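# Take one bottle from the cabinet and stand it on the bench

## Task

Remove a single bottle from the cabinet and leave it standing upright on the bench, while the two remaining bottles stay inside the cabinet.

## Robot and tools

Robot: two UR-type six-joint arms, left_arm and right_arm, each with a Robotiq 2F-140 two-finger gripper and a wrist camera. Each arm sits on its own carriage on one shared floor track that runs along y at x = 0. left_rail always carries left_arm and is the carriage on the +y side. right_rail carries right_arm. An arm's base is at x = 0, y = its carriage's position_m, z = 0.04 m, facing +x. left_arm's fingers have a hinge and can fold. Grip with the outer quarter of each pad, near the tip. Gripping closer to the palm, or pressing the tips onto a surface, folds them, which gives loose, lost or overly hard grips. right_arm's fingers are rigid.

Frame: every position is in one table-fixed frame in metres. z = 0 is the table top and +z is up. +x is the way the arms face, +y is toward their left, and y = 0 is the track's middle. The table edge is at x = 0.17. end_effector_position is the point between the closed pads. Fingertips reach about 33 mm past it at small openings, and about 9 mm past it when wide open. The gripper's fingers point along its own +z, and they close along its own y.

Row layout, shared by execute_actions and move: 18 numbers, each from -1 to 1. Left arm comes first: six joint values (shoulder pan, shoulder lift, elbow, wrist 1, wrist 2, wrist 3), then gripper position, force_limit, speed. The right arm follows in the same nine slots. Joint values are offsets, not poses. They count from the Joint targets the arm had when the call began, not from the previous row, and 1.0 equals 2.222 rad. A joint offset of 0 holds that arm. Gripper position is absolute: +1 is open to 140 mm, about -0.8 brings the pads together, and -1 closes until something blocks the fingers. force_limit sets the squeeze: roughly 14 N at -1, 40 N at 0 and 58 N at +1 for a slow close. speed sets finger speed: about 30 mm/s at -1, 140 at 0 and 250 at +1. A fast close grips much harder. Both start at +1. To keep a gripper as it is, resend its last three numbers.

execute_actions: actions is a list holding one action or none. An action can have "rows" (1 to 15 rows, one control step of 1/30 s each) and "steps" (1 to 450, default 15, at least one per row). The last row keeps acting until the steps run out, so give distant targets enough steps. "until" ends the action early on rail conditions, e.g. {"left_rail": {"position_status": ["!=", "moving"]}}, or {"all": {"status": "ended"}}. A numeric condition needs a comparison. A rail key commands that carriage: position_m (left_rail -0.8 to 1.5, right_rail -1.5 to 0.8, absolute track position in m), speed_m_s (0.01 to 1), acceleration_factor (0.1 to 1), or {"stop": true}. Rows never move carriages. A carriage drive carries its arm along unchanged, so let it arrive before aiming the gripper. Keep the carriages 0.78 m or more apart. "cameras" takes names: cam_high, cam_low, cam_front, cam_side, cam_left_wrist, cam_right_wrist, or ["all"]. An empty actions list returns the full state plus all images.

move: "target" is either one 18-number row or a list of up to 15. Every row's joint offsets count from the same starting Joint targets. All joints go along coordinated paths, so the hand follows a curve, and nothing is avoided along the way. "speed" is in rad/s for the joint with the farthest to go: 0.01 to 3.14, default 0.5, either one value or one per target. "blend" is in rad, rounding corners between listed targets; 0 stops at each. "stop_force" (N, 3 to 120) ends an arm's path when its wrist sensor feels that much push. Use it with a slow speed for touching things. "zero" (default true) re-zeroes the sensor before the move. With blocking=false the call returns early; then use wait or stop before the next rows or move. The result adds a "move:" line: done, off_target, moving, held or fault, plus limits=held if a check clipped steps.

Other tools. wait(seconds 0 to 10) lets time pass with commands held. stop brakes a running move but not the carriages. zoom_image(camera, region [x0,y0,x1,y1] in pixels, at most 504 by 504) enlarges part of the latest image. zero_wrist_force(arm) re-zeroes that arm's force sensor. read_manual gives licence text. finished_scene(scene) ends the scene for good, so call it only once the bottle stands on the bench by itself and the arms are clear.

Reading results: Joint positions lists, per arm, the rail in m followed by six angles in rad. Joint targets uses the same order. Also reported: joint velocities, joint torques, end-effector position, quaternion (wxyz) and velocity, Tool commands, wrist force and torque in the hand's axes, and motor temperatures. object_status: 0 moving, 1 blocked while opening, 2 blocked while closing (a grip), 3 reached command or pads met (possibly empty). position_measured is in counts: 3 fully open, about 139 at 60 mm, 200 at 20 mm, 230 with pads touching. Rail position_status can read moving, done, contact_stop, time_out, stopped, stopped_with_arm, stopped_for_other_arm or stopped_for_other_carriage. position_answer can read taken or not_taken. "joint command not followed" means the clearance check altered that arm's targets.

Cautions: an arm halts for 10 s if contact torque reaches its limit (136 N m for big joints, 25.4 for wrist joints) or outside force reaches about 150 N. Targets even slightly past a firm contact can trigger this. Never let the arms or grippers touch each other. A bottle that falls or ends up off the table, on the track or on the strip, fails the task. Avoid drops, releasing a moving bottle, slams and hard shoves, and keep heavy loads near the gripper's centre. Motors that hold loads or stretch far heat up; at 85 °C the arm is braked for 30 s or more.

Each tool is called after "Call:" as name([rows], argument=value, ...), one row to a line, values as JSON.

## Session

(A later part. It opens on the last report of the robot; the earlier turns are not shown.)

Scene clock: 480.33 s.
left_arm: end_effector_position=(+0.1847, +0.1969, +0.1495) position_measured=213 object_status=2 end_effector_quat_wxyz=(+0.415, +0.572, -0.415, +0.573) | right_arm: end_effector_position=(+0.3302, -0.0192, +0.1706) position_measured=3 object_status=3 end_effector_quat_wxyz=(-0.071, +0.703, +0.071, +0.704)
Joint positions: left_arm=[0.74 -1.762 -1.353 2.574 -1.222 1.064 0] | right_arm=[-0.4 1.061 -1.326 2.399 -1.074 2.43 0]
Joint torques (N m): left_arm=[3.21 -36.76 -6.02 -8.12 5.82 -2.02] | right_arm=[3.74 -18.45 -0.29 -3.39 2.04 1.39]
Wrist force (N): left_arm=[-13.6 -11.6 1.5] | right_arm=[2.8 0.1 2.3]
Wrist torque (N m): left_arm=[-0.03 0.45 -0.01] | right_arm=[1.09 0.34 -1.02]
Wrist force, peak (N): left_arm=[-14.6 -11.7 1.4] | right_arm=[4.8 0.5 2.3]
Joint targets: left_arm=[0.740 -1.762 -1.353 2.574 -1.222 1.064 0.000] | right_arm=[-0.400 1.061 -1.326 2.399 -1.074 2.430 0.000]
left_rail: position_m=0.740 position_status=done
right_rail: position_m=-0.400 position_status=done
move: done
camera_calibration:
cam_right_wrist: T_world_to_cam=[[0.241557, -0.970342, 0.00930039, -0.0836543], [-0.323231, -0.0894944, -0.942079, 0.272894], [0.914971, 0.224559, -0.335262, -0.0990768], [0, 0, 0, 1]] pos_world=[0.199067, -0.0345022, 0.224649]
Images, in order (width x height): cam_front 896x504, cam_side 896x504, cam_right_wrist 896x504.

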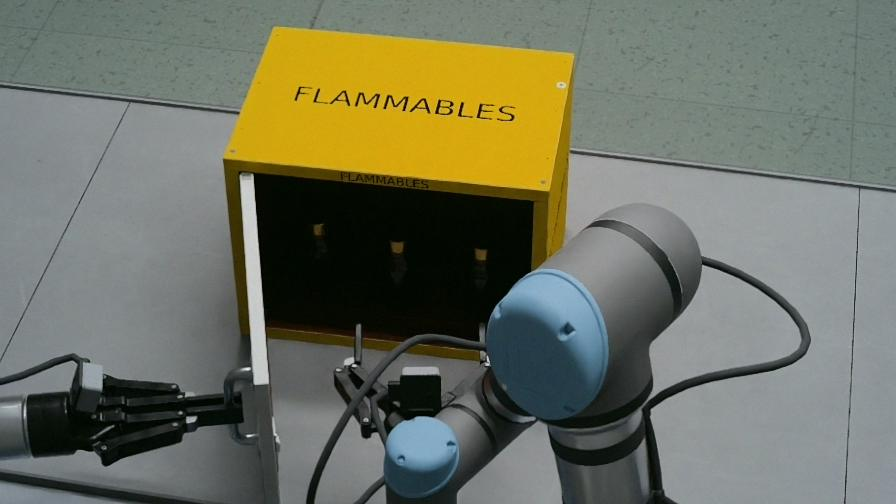

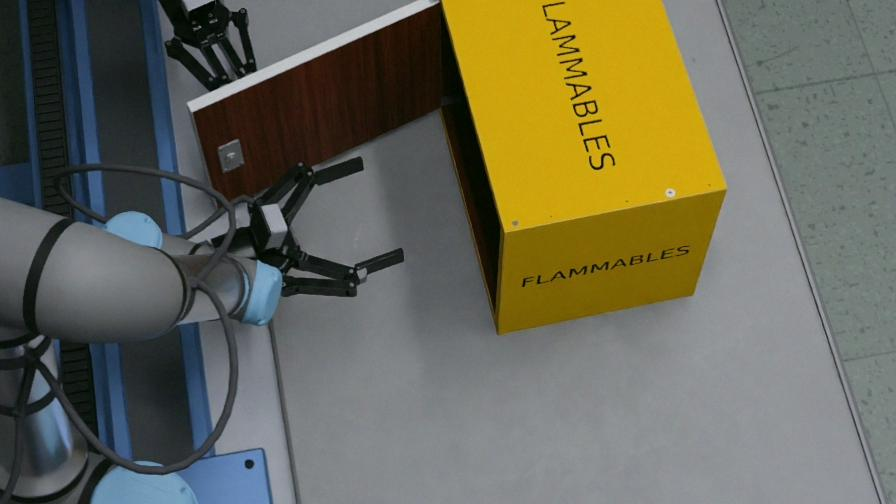

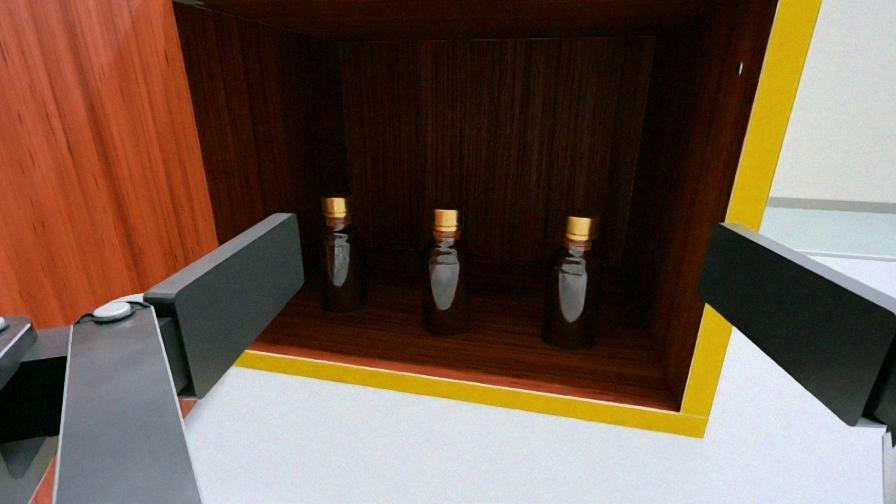

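Call:
move(target=[0,0,0,0,0,0,-1,-0.05,-1,-0.1197,0.1753,-0.0847,-0.0901,-0.1414,0,0.175,0,-1], speed=0.25, cameras=["cam_front","cam_side","cam_right_wrist"])

Call:
zoom_image(camera="cam_right_wrist", region=[290, 100, 690, 324])

Scene clock: 553.37 s.
left_arm: end_effector_position=(+0.1847, +0.1969, +0.1495) position_measured=213 object_status=2 end_effector_quat_wxyz=(+0.415, +0.572, -0.415, +0.573) | right_arm: end_effector_position=(+0.4628, +0.0318, +0.0698) position_measured=107 object_status=0 end_effector_quat_wxyz=(-0.088, +0.702, +0.088, +0.702)
Joint positions: left_arm=[0.74 -1.762 -1.353 2.574 -1.222 1.064 0] | right_arm=[-0.4 0.795 -0.936 2.211 -1.274 2.116 0]
Joint torques (N m): left_arm=[3 -36.8 -6.4 -7.97 5.73 -1.98] | right_arm=[-9.58 -29.46 -20.03 -3.84 -2.36 1.33]
Wrist force (N): left_arm=[-14.1 -11.5 1.9] | right_arm=[2.9 0.0 2.5]
Wrist torque (N m): left_arm=[-0.02 0.50 -0.01] | right_arm=[1.11 0.28 -1.03]
Wrist force, peak (N): left_arm=[-14.5 -11.7 1.5] | right_arm=[3.3 0.1 2.6]
Joint targets: left_arm=[0.740 -1.762 -1.353 2.574 -1.222 1.064 0.000] | right_arm=[-0.400 0.795 -0.936 2.211 -1.274 2.116 0.000]
left_rail: position_m=0.740 position_status=done
right_rail: position_m=-0.400 position_status=done
move: done
camera_calibration:
cam_right_wrist: T_world_to_cam=[[0.288059, -0.957561, 0.00999285, -0.0872535], [-0.319138, -0.105833, -0.94178, 0.224042], [0.902869, 0.268099, -0.33608, -0.261311], [0, 0, 0, 1]] pos_world=[0.332564, 0.0102175, 0.124049]
Images, in order (width x height): cam_front 896x504, cam_side 896x504, cam_right_wrist 896x504.

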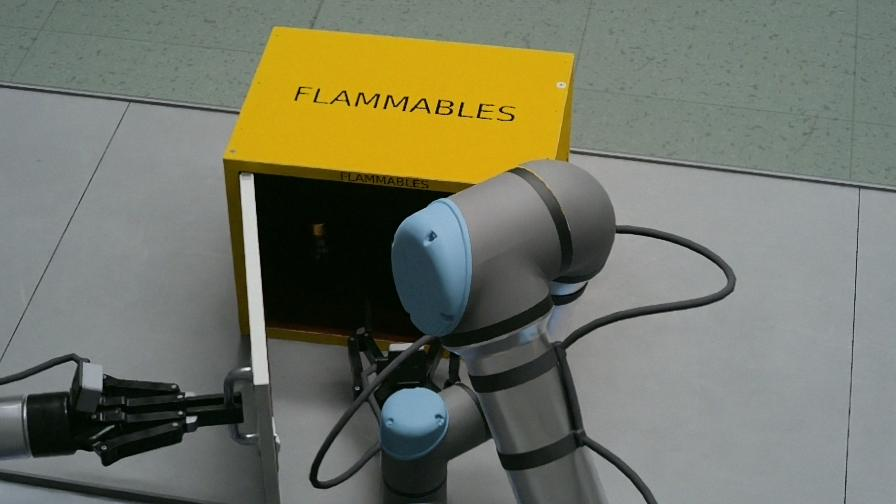

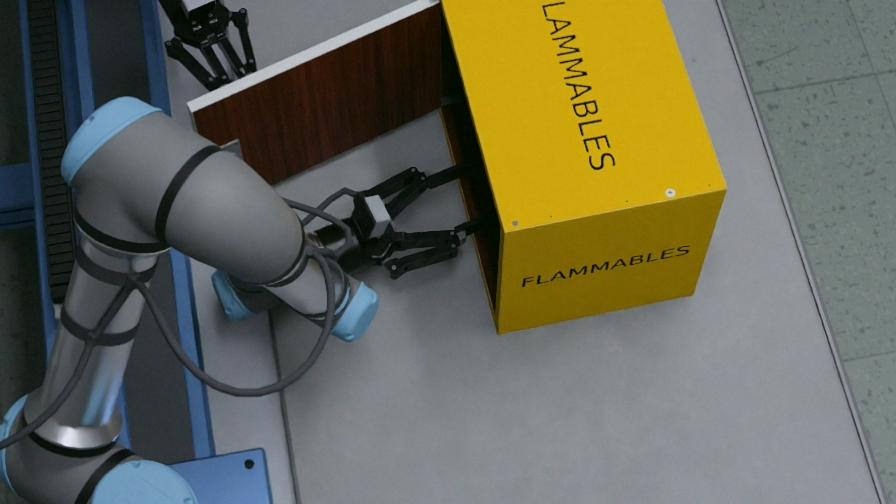

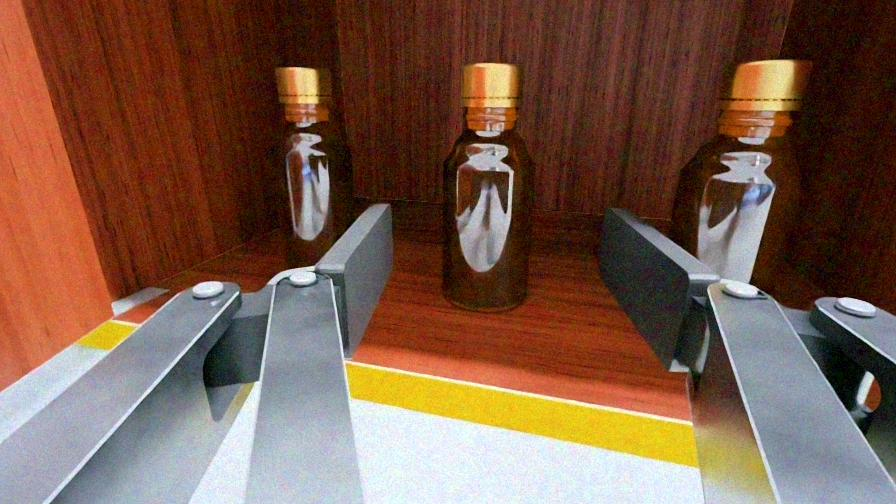

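Scaled by 1.260 from the camera's 896x504 image, which has a finer 1280x720 frame.

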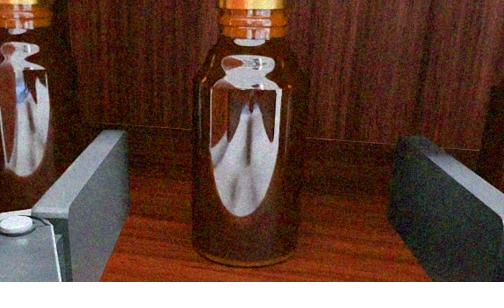

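Call:
move([
  [0,0,0,0,0,0,-1,-0.05,-1,-0.0455,0.0263,-0.0775,0.0508,-0.0455,0,0.175,-0.05,-1],
  [0,0,0,0,0,0,-1,-0.05,-1,-0.0455,0.0263,-0.0775,0.0508,-0.0455,0,-1,-0.05,-1],
], speed=0.08, cameras=["cam_right_wrist","cam_front"])

Scene clock: 593.53 s.
left_arm: end_effector_position=(+0.1847, +0.1969, +0.1495) position_measured=213 object_status=2 end_effector_quat_wxyz=(+0.415, +0.572, -0.415, +0.573) | right_arm: end_effector_position=(+0.5451, +0.0530, +0.0702) position_measured=162 object_status=0 end_effector_quat_wxyz=(-0.088, +0.701, +0.088, +0.702)
Joint positions: left_arm=[0.74 -1.762 -1.353 2.574 -1.222 1.064 0] | right_arm=[-0.4 0.694 -0.878 2.039 -1.162 2.015 0]
Joint torques (N m): left_arm=[2.8 -36.28 -5.66 -7.97 5.64 -1.96] | right_arm=[-9.41 -34.81 -21.45 0.04 -1.18 1.24]
Wrist force (N): left_arm=[-13.8 -11.4 1.7] | right_arm=[4.3 -0.5 1.3]
Wrist torque (N m): left_arm=[0.00 0.47 -0.01] | right_arm=[1.10 0.15 -1.05]
Wrist force, peak (N): left_arm=[-14.6 -11.6 1.7] | right_arm=[4.7 -0.4 1.1]
Joint targets: left_arm=[0.740 -1.762 -1.353 2.574 -1.222 1.064 0.000] | right_arm=[-0.400 0.694 -0.878 2.039 -1.162 2.015 0.000]
left_rail: position_m=0.740 position_status=done
right_rail: position_m=-0.400 position_status=done
move: done
camera_calibration:
cam_right_wrist: T_world_to_cam=[[0.288081, -0.957557, 0.0096866, -0.0906344], [-0.318464, -0.10534, -0.942064, 0.252478], [0.9031, 0.268306, -0.335293, -0.341431], [0, 0, 0, 1]] pos_world=[0.414862, 0.0314163, 0.124249]
Images, in order (width x height): cam_front 896x504, cam_right_wrist 896x504.

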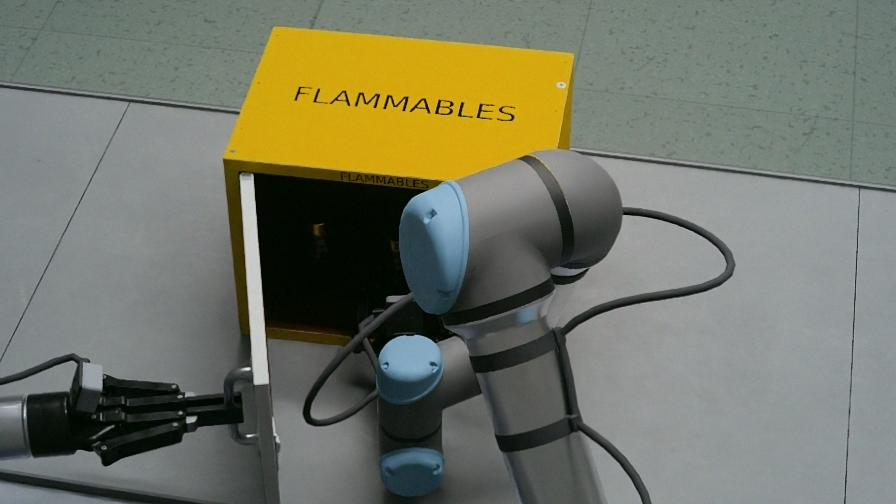

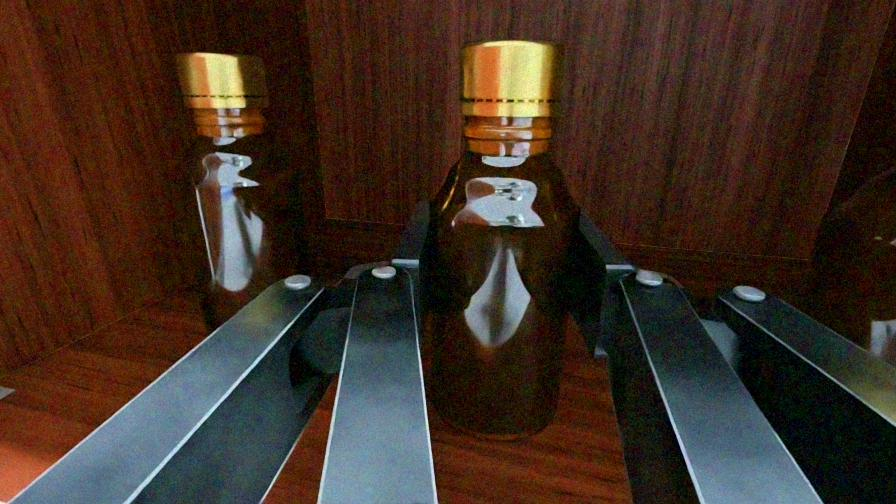

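Call:
wait(seconds=0.5, cameras=["cam_right_wrist"])

Scene clock: 600.23 s.
left_arm: end_effector_position=(+0.1847, +0.1969, +0.1495) position_measured=213 object_status=2 end_effector_quat_wxyz=(+0.415, +0.572, -0.415, +0.573) | right_arm: end_effector_position=(+0.5451, +0.0530, +0.0702) position_measured=162 object_status=2 end_effector_quat_wxyz=(-0.088, +0.701, +0.088, +0.702)
Joint positions: left_arm=[0.74 -1.762 -1.353 2.574 -1.222 1.064 0] | right_arm=[-0.4 0.694 -0.878 2.039 -1.162 2.015 0]
Joint torques (N m): left_arm=[3.27 -36.71 -5.92 -7.9 5.67 -1.92] | right_arm=[-7.68 -35.19 -9.36 -0.44 2.67 1.33]
Wrist force (N): left_arm=[-14.1 -11.5 1.5] | right_arm=[4.3 -0.6 1.3]
Wrist torque (N m): left_arm=[-0.02 0.55 -0.02] | right_arm=[1.11 0.19 -1.04]
Wrist force, peak (N): left_arm=[-14.7 -11.6 1.8] | right_arm=[5.0 0.0 1.3]
Joint targets: left_arm=[0.740 -1.762 -1.353 2.574 -1.222 1.064 0.000] | right_arm=[-0.400 0.694 -0.878 2.039 -1.162 2.015 0.000]
Tool commands: left_gripper/position=-1.0 left_gripper/force_limit=-0.05 left_gripper/speed=-1.0 right_gripper/position=-1.0 right_gripper/force_limit=-0.05 right_gripper/speed=-1.0
left_rail: position_m=0.740 position_status=done
right_rail: position_m=-0.400 position_status=done
wait: 0.50 s; at rest from the start
camera_calibration:
cam_right_wrist: T_world_to_cam=[[0.288054, -0.957565, 0.0096965, -0.0906244], [-0.318434, -0.105331, -0.942075, 0.252467], [0.903119, 0.268281, -0.335262, -0.341442], [0, 0, 0, 1]] pos_world=[0.414862, 0.0314163, 0.124249]
Images, in order (width x height): cam_right_wrist 896x504.

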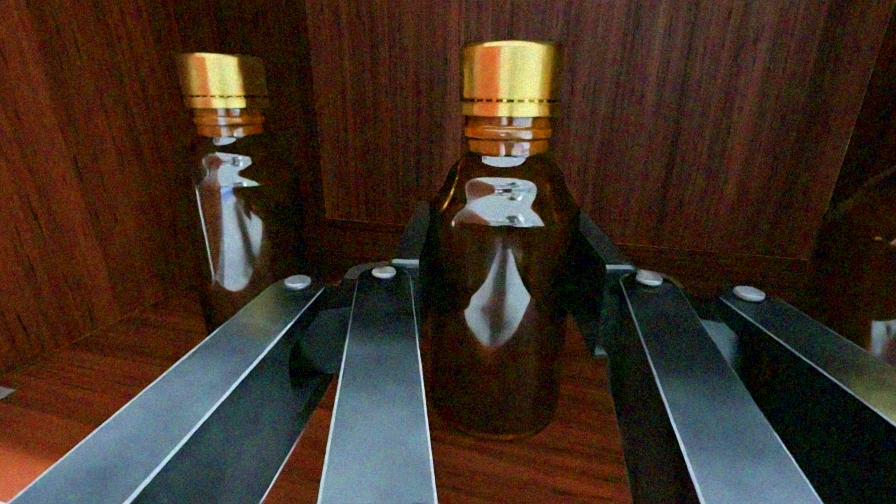

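Call:
move([
  [0,0,0,0,0,0,-1,-0.05,-1,0,-0.0216,0.0014,0.0202,0,0,-1,-0.05,-1],
  [0,0,0,0,0,0,-1,-0.05,-1,0.0426,-0.05,0.0747,-0.0248,0.0426,0,-1,-0.05,-1],
  [0,0,0,0,0,0,-1,-0.05,-1,0.1020,-0.0703,0.1334,-0.0631,0.1020,0,-1,-0.05,-1],
], speed=[0.06,0.12,0.12], blend=[0,0.02,0], cameras=["cam_right_wrist","cam_front","cam_side"])

Scene clock: 623.73 s.
left_arm: end_effector_position=(+0.1847, +0.1969, +0.1495) position_measured=213 object_status=2 end_effector_quat_wxyz=(+0.415, +0.572, -0.415, +0.573) | right_arm: end_effector_position=(+0.3904, +0.0139, +0.0901) position_measured=162 object_status=2 end_effector_quat_wxyz=(-0.088, +0.701, +0.088, +0.702) end_effector_velocity=(-0.003, -0.002, -0.001) end_effector_angular_velocity=(-0.003, +0.002, +0.001)
Joint positions: left_arm=[0.74 -1.762 -1.353 2.574 -1.222 1.064 0] | right_arm=[-0.4 0.92 -1.034 2.335 -1.302 2.241 0]
Joint velocities: left_arm=[within noise] | right_arm=[0 0.003 -0.001 0.006 -0.002 0.003 0]
Joint torques (N m): left_arm=[2.76 -36.92 -6.65 -8.01 5.44 -1.91] | right_arm=[6.25 -39.65 4.71 -4.15 2.2 1.34]
Wrist force (N): left_arm=[-14.5 -11.5 1.4] | right_arm=[-0.5 0.6 2.2]
Wrist torque (N m): left_arm=[-0.04 0.54 -0.02] | right_arm=[1.21 0.43 -1.03]
Wrist force, peak (N): left_arm=[-14.6 -11.6 1.8] | right_arm=[4.9 -0.7 1.2]
Joint targets: left_arm=[0.740 -1.762 -1.353 2.574 -1.222 1.064 0.000] | right_arm=[-0.400 0.921 -1.034 2.335 -1.302 2.241 0.000]
left_rail: position_m=0.740 position_status=done
right_rail: position_m=-0.400 position_status=done
move: done
camera_calibration:
cam_right_wrist: T_world_to_cam=[[0.288041, -0.95757, 0.00956952, -0.0837705], [-0.318585, -0.105246, -0.942033, 0.217858], [0.90307, 0.268295, -0.335383, -0.184511], [0, 0, 0, 1]] pos_world=[0.260162, -0.00778394, 0.144149]
Images, in order (width x height): cam_front 896x504, cam_side 896x504, cam_right_wrist 896x504.

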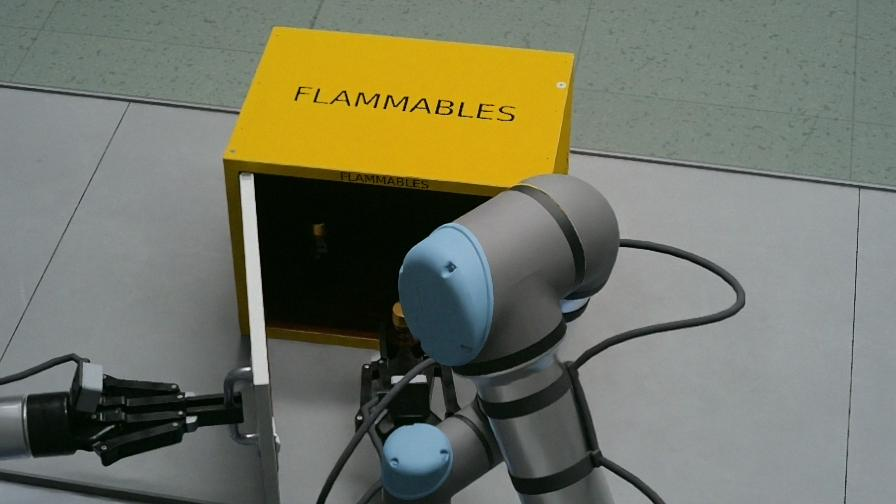

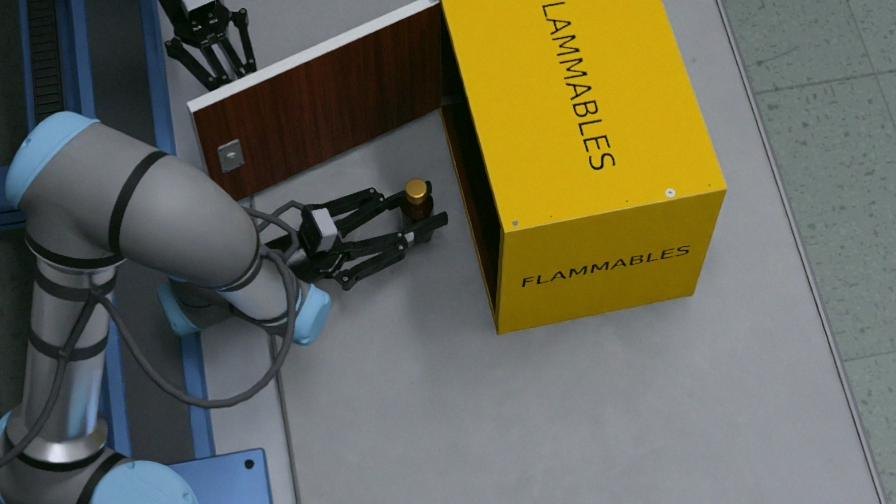

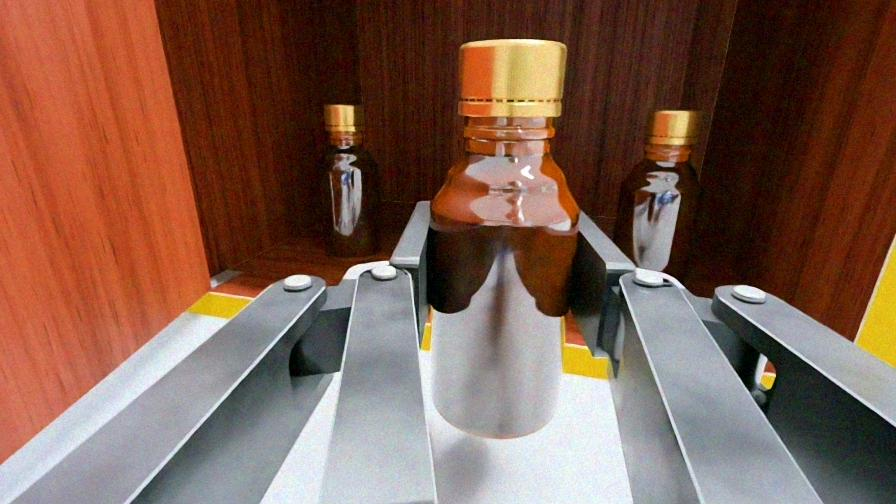

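Call:
execute_actions([
  {"right_rail":{"position_m":-0.75,"speed_m_s":0.3,"acceleration_factor":0.3},"steps":150,"until":{"right_rail":{"position_status":["!=","moving"]}}},
])

Call:
move([
  [0,0,0,0,0,0,-1,-0.05,-1,-0.1588,0.0309,-0.0862,0.0558,-0.1584,0,-1,-0.05,-1],
  [0,0,0,0,0,0,-1,-0.05,-1,-0.1588,0.0661,-0.0887,0.0231,-0.1584,0,-1,-0.05,-1],
], speed=[0.25,0.06], cameras=["cam_right_wrist","cam_side","cam_high"])

Scene clock: 664.67 s.
left_arm: end_effector_position=(+0.1847, +0.1969, +0.1495) position_measured=213 object_status=2 end_effector_quat_wxyz=(+0.415, +0.572, -0.415, +0.573) | right_arm: end_effector_position=(+0.3902, -0.3362, +0.0901) position_measured=162 object_status=2 end_effector_quat_wxyz=(-0.088, +0.701, +0.088, +0.702)
Joint positions: left_arm=[0.74 -1.762 -1.353 2.574 -1.222 1.064 0] | right_arm=[-0.75 0.921 -1.034 2.335 -1.302 2.241 0]
Joint torques (N m): left_arm=[3 -37.12 -6.59 -7.9 5.49 -1.85] | right_arm=[0.76 -38.67 -4.35 -0.96 1.24 1.3]
Wrist force (N): left_arm=[-14.3 -11.8 1.6] | right_arm=[-0.3 0.3 2.6]
Wrist torque (N m): left_arm=[-0.08 0.53 -0.01] | right_arm=[1.15 0.39 -1.02]
Wrist force, peak (N): left_arm=[-14.5 -11.8 1.7] | right_arm=[-0.5 -0.5 2.9]
Joint targets: left_arm=[0.740 -1.762 -1.353 2.574 -1.222 1.064 0.000] | right_arm=[-0.750 0.921 -1.034 2.335 -1.302 2.241 0.000]
Tool commands: left_gripper/position=-1.0 left_gripper/force_limit=-0.05 left_gripper/speed=-1.0 right_gripper/position=-1.0 right_gripper/force_limit=-0.05 right_gripper/speed=-1.0
left_rail: position_m=0.740 position_status=done
right_rail: position_m=-0.750 speed_m_s=0.30 position_status=done

Scene clock: 668.37 s.
left_arm: end_effector_position=(+0.1847, +0.1969, +0.1495) position_measured=213 object_status=2 end_effector_quat_wxyz=(+0.415, +0.572, -0.415, +0.573) | right_arm: end_effector_position=(+0.5601, -0.3503, +0.0599) position_measured=162 object_status=2 end_effector_quat_wxyz=(-0.088, +0.702, +0.088, +0.701)
Joint positions: left_arm=[0.74 -1.762 -1.353 2.574 -1.222 1.064 0] | right_arm=[-0.75 0.568 -0.887 2.138 -1.25 1.889 0]
Joint torques (N m): left_arm=[2.47 -36.67 -6.77 -8 5.33 -1.9] | right_arm=[-9.18 -31.88 -21.8 -4.76 -2.49 1.4]
Wrist force (N): left_arm=[-14.1 -11.4 1.4] | right_arm=[-0.7 0.1 2.3]
Wrist torque (N m): left_arm=[-0.02 0.46 -0.02] | right_arm=[1.10 0.45 -1.04]
Wrist force, peak (N): left_arm=[-14.7 -11.6 1.7] | right_arm=[-0.2 1.0 3.7]
Joint targets: left_arm=[0.740 -1.762 -1.353 2.574 -1.222 1.064 0.000] | right_arm=[-0.750 0.568 -0.887 2.138 -1.250 1.889 0.000]
left_rail: position_m=0.740 position_status=done
right_rail: position_m=-0.750 speed_m_s=0.30 position_status=done
move: done
camera_calibration:
cam_right_wrist: T_world_to_cam=[[0.287142, -0.957835, 0.0100481, -0.480781], [-0.319415, -0.105634, -0.941709, 0.205516], [0.903063, 0.267194, -0.336279, -0.250444], [0, 0, 0, 1]] pos_world=[0.429864, -0.371883, 0.114148]
Images, in order (width x height): cam_high 896x504, cam_side 896x504, cam_right_wrist 896x504.

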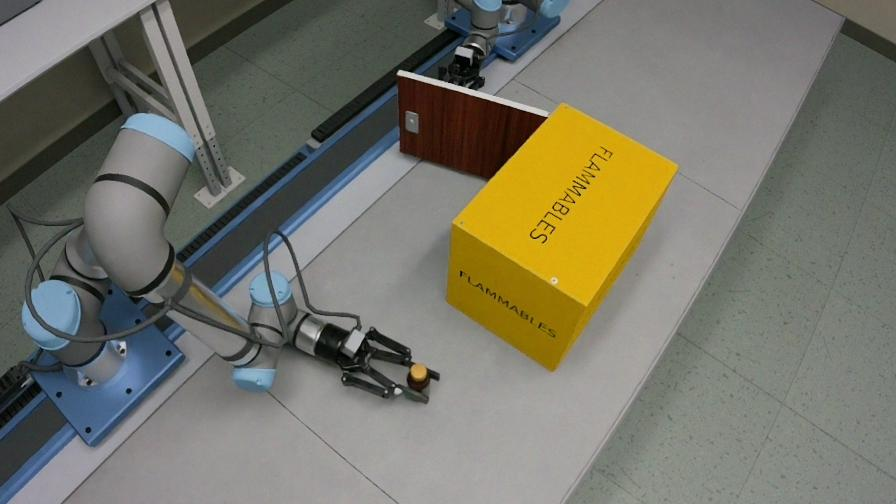

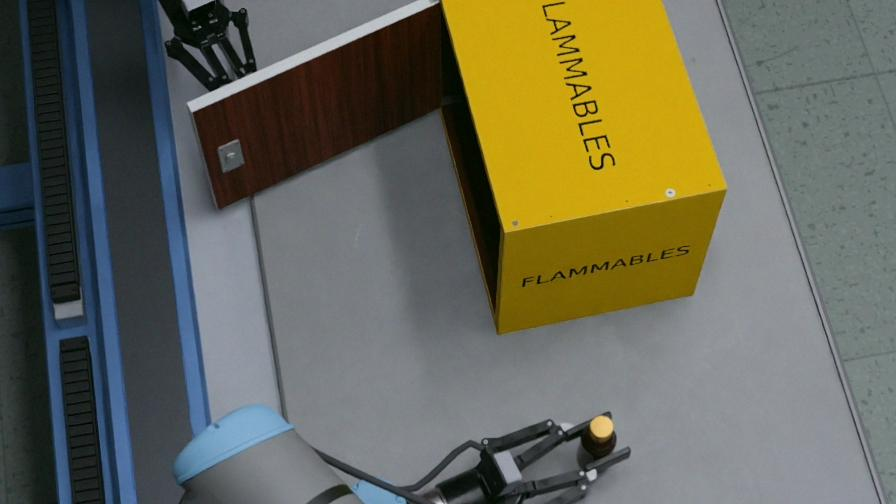

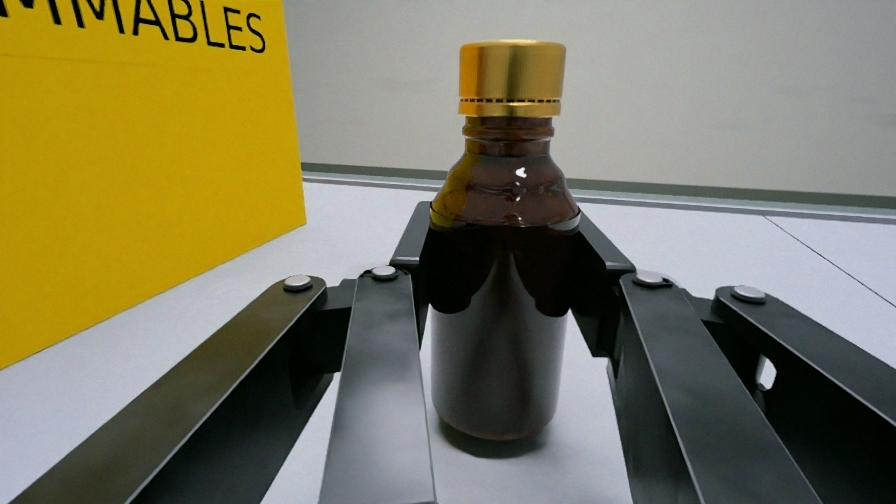

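Call:
move(target=[0,0,0,0,0,0,-1,-0.05,-1,0,0.0179,-0.0024,-0.0155,0,0,-1,-0.05,-1], speed=0.02, stop_force=5, cameras=["cam_right_wrist"])

Scene clock: 677.63 s.
left_arm: end_effector_position=(+0.1847, +0.1969, +0.1495) position_measured=213 object_status=2 end_effector_quat_wxyz=(+0.415, +0.572, -0.415, +0.573) | right_arm: end_effector_position=(+0.5602, -0.3503, +0.0521) position_measured=162 object_status=2 end_effector_quat_wxyz=(-0.088, +0.702, +0.088, +0.701)
Joint positions: left_arm=[0.74 -1.762 -1.353 2.574 -1.222 1.064 0] | right_arm=[-0.75 0.568 -0.867 2.135 -1.268 1.889 0]
Joint torques (N m): left_arm=[2.54 -36.2 -6.46 -7.95 5.19 -1.95] | right_arm=[-8.08 -46.16 4.59 -0.34 -2.34 1.35]
Wrist force (N): left_arm=[-14.1 -11.4 1.7] | right_arm=[3.6 -0.2 2.8]
Wrist torque (N m): left_arm=[-0.02 0.51 -0.01] | right_arm=[1.06 0.24 -1.09]
Wrist force, peak (N): left_arm=[-14.5 -11.8 1.5] | right_arm=[9.8 0.2 2.5]
Joint targets: left_arm=[0.740 -1.762 -1.353 2.574 -1.222 1.064 0.000] | right_arm=[-0.750 0.568 -0.867 2.135 -1.268 1.889 0.000]
left_rail: position_m=0.740 position_status=done
right_rail: position_m=-0.750 speed_m_s=0.30 position_status=done
move: contact (right_arm); right_arm: the shoulder lift is farthest, 0.019 rad from its target
camera_calibration:
cam_right_wrist: T_world_to_cam=[[0.287237, -0.957807, 0.0100424, -0.480665], [-0.319313, -0.105633, -0.941744, 0.198174], [0.90307, 0.267297, -0.336181, -0.253159], [0, 0, 0, 1]] pos_world=[0.429964, -0.371783, 0.106348]
Images, in order (width x height): cam_right_wrist 896x504.

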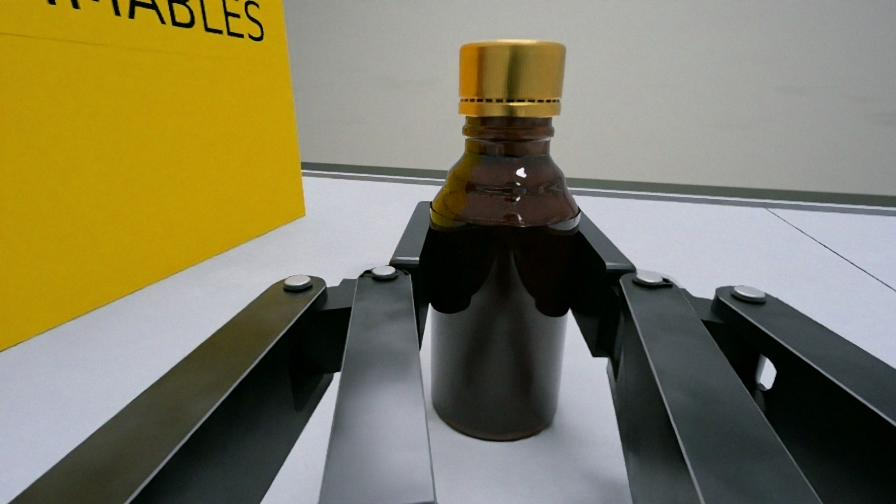

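Call:
move([
  [0,0,0,0,0,0,-1,-0.05,-1,0,0,0,0,0,0,0.175,-0.05,-1],
  [0,0,0,0,0,0,-1,-0.05,-1,0.0801,-0.1076,0.1431,-0.0356,0.0801,0,0.175,-0.05,-1],
], speed=0.1, cameras=["cam_right_wrist","cam_high"])

Scene clock: 701.50 s.
left_arm: end_effector_position=(+0.1847, +0.1969, +0.1495) position_measured=213 object_status=2 end_effector_quat_wxyz=(+0.415, +0.572, -0.415, +0.573) | right_arm: end_effector_position=(+0.4150, -0.3871, +0.1001) position_measured=107 object_status=3 end_effector_quat_wxyz=(-0.088, +0.702, +0.088, +0.702)
Joint positions: left_arm=[0.74 -1.762 -1.353 2.574 -1.222 1.064 0] | right_arm=[-0.75 0.745 -1.106 2.453 -1.347 2.067 0]
Joint torques (N m): left_arm=[1.87 -36.16 -7.21 -8.09 5.2 -1.89] | right_arm=[5.2 -35.9 3.04 -4.05 2.58 1.27]
Wrist force (N): left_arm=[-13.7 -11.8 1.9] | right_arm=[3.0 0.1 2.5]
Wrist torque (N m): left_arm=[-0.06 0.53 -0.01] | right_arm=[1.12 0.27 -1.03]
Wrist force, peak (N): left_arm=[-14.4 -11.8 1.6] | right_arm=[4.5 0.0 3.2]
Joint targets: left_arm=[0.740 -1.762 -1.353 2.574 -1.222 1.064 0.000] | right_arm=[-0.750 0.746 -1.106 2.453 -1.347 2.067 0.000]
left_rail: position_m=0.740 position_status=done
right_rail: position_m=-0.750 speed_m_s=0.30 position_status=done
move: done
camera_calibration:
cam_right_wrist: T_world_to_cam=[[0.287196, -0.957819, 0.0100162, -0.474772], [-0.319125, -0.105536, -0.941818, 0.193018], [0.903149, 0.26729, -0.335974, -0.0961236], [0, 0, 0, 1]] pos_world=[0.284764, -0.408683, 0.154249]
Images, in order (width x height): cam_high 896x504, cam_right_wrist 896x504.

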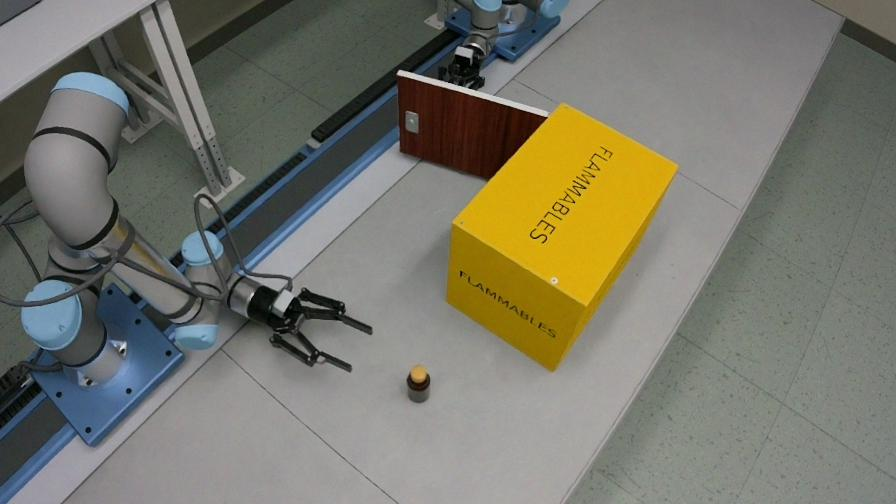

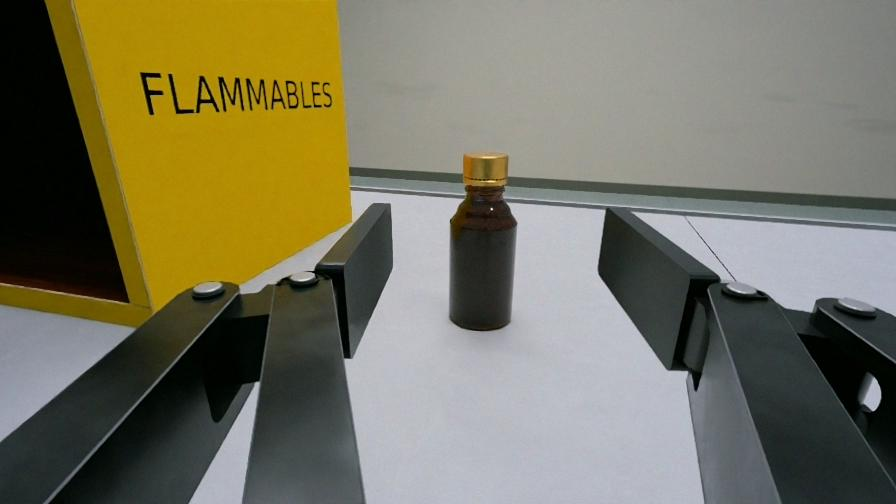

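Call:
move([
  [-0.0461,0.0661,-0.1181,0.0521,-0.1640,0,-1,-0.05,-1,0,0,0,0,0,0,0.175,-0.05,-1],
  [-0.0378,0.1449,-0.2689,0.1239,-0.2736,0,-1,-0.05,-1,0,0,0,0,0,0,0.175,-0.05,-1],
  [-0.0089,0.2324,-0.4419,0.2096,-0.3624,0,-1,-0.05,-1,0,0,0,0,0,0,0.175,-0.05,-1],
  [0.0293,0.3340,-0.6467,0.3126,-0.4420,0,-1,-0.05,-1,0,0,0,0,0,0,0.175,-0.05,-1],
  [0.0504,0.3966,-0.7740,0.3774,-0.4799,0,-1,-0.05,-1,0,0,0,0,0,0,0.175,-0.05,-1],
], speed=0.22, blend=[0.03,0.03,0.03,0.03,0], cameras=["cam_front","cam_right_wrist","cam_left_wrist"])

Scene clock: 731.57 s.
left_arm: end_effector_position=(+0.3846, -0.0344, +0.1497) position_measured=213 object_status=2 end_effector_quat_wxyz=(+0.027, +0.707, -0.027, +0.707) | right_arm: end_effector_position=(+0.4149, -0.3872, +0.1001) position_measured=107 object_status=3 end_effector_quat_wxyz=(-0.088, +0.702, +0.088, +0.702)
Joint positions: left_arm=[0.74 -1.65 -0.472 0.855 -0.383 -0.002 0] | right_arm=[-0.75 0.746 -1.106 2.453 -1.347 2.067 0]
Joint torques (N m): left_arm=[20.29 -41.57 -20.44 3.85 -8.94 -1.79] | right_arm=[6.86 -34.4 6.15 -3.82 2.33 1.1]
Wrist force (N): left_arm=[6.0 19.5 -5.9] | right_arm=[3.0 0.3 2.1]
Wrist torque (N m): left_arm=[-0.62 0.83 0.11] | right_arm=[1.15 0.26 -1.03]
Wrist force, peak (N): left_arm=[-22.7 6.4 -5.0] | right_arm=[3.2 -0.2 2.7]
Joint targets: left_arm=[0.740 -1.650 -0.472 0.855 -0.383 -0.002 0.000] | right_arm=[-0.750 0.746 -1.106 2.453 -1.347 2.067 0.000]
left_rail: position_m=0.740 position_status=done
right_rail: position_m=-0.750 speed_m_s=0.30 position_status=done
move: done
camera_calibration:
cam_left_wrist: T_world_to_cam=[[-0.0478949, -0.998837, 0.00552504, -0.00622823], [-0.373267, 0.0127672, -0.927636, 0.27799], [0.926487, -0.0464914, -0.373444, -0.153416], [0, 0, 0, 1]] pos_world=[0.245604, -0.0169026, 0.200616]
cam_right_wrist: T_world_to_cam=[[0.287196, -0.957819, 0.0100162, -0.474715], [-0.319125, -0.105536, -0.941818, 0.192955], [0.903149, 0.26729, -0.335974, -0.0959429], [0, 0, 0, 1]] pos_world=[0.284564, -0.408683, 0.154249]
Images, in order (width x height): cam_front 896x504, cam_left_wrist 896x504, cam_right_wrist 896x504.

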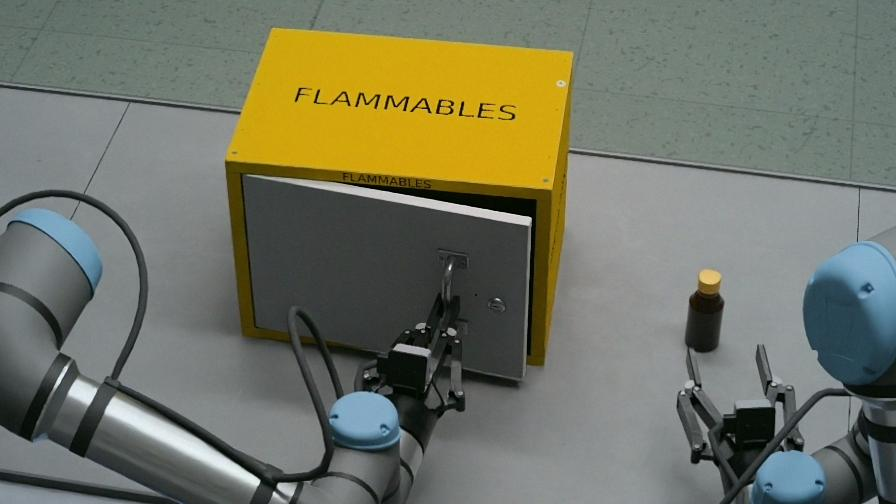

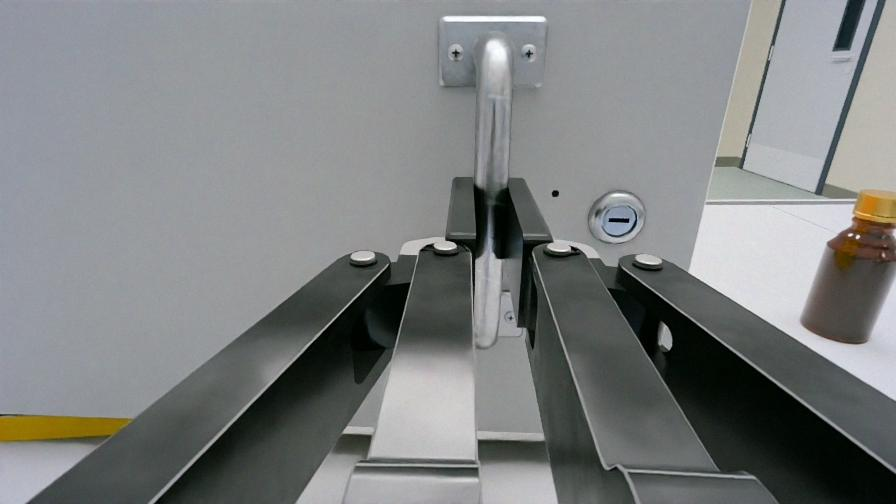

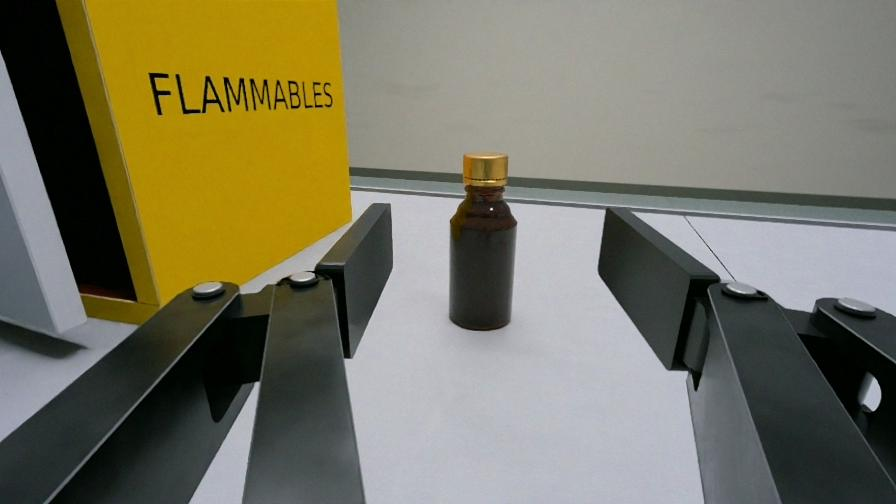

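Call:
move(target=[0.0217,0.0877,-0.1796,0.0919,-0.0372,0,-1,-0.05,-1,0,0,0,0,0,0,0.175,-0.05,-1], speed=0.1, stop_force=30, cameras=["cam_front","cam_left_wrist"])

Call:
zoom_image(camera="cam_front", region=[400, 160, 600, 380])

Scene clock: 743.67 s.
left_arm: end_effector_position=(+0.4196, -0.0416, +0.1495) position_measured=213 object_status=2 end_effector_quat_wxyz=(-0.019, +0.707, +0.019, +0.707) | right_arm: end_effector_position=(+0.4149, -0.3872, +0.1001) position_measured=107 object_status=3 end_effector_quat_wxyz=(-0.088, +0.702, +0.088, +0.702)
Joint positions: left_arm=[0.74 -1.601 -0.277 0.455 -0.179 -0.085 0] | right_arm=[-0.75 0.746 -1.106 2.453 -1.347 2.067 0]
Joint torques (N m): left_arm=[30.99 -40.66 -21.78 3.59 -8.26 -1.89] | right_arm=[7.46 -34.67 6.42 -3.94 2.36 0.74]
Wrist force (N): left_arm=[12.9 17.7 -21.6] | right_arm=[2.8 0.2 2.4]
Wrist torque (N m): left_arm=[-0.50 0.81 0.10] | right_arm=[1.14 0.31 -1.04]
Wrist force, peak (N): left_arm=[12.9 17.8 -21.5] | right_arm=[3.4 0.3 2.4]
Joint targets: left_arm=[0.740 -1.601 -0.277 0.455 -0.179 -0.085 0.000] | right_arm=[-0.750 0.746 -1.106 2.453 -1.347 2.067 0.000]
left_rail: position_m=0.740 position_status=done
right_rail: position_m=-0.750 speed_m_s=0.30 position_status=done
move: done
camera_calibration:
cam_left_wrist: T_world_to_cam=[[0.0830382, -0.996531, 0.00549741, -0.0665401], [-0.371732, -0.0360927, -0.927638, 0.288393], [0.924619, 0.0749859, -0.373439, -0.180415], [0, 0, 0, 1]] pos_world=[0.279545, -0.0423719, 0.200516]
Images, in order (width x height): cam_front 896x504, cam_left_wrist 896x504.

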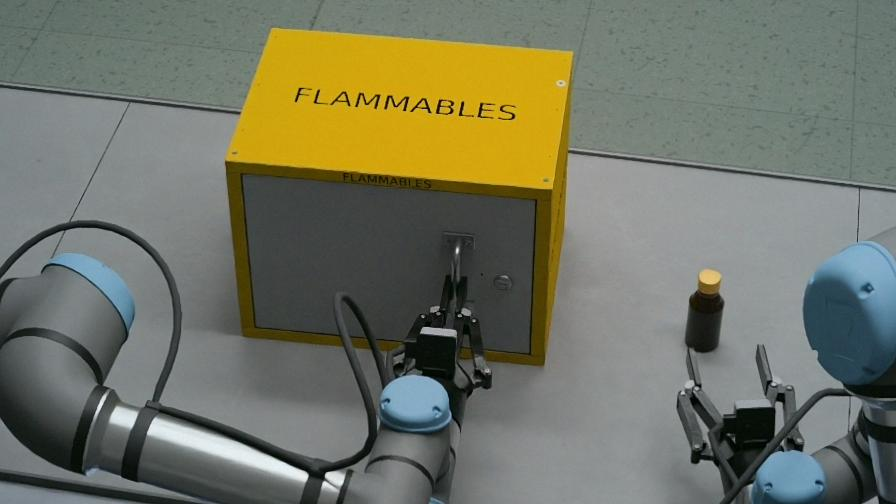

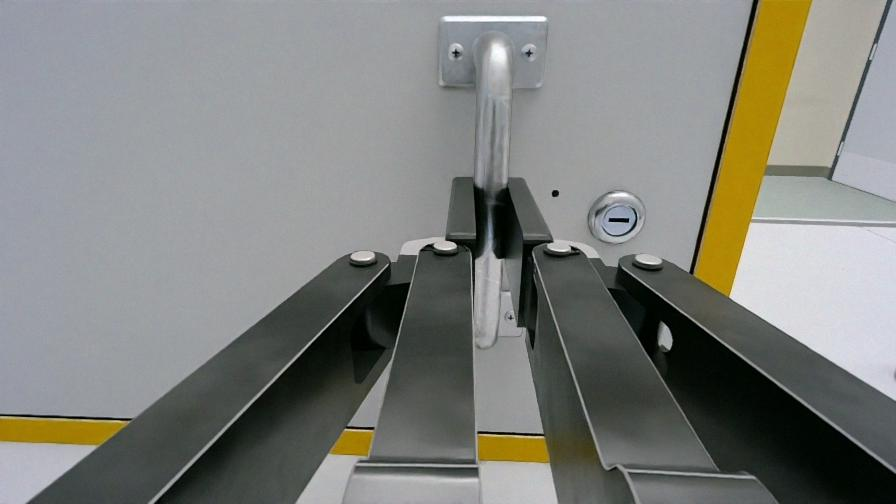

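Scaled by 2.291 from the camera's 896x504 image, which has a finer 1280x720 frame.

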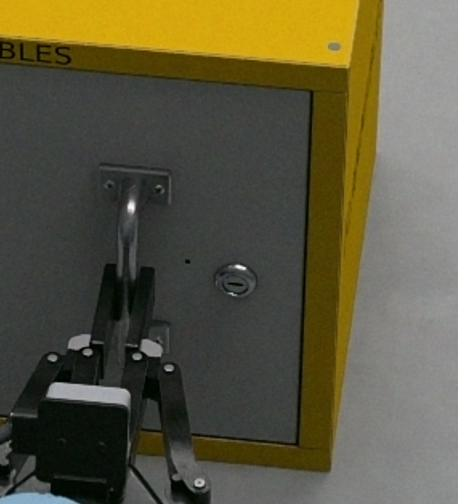

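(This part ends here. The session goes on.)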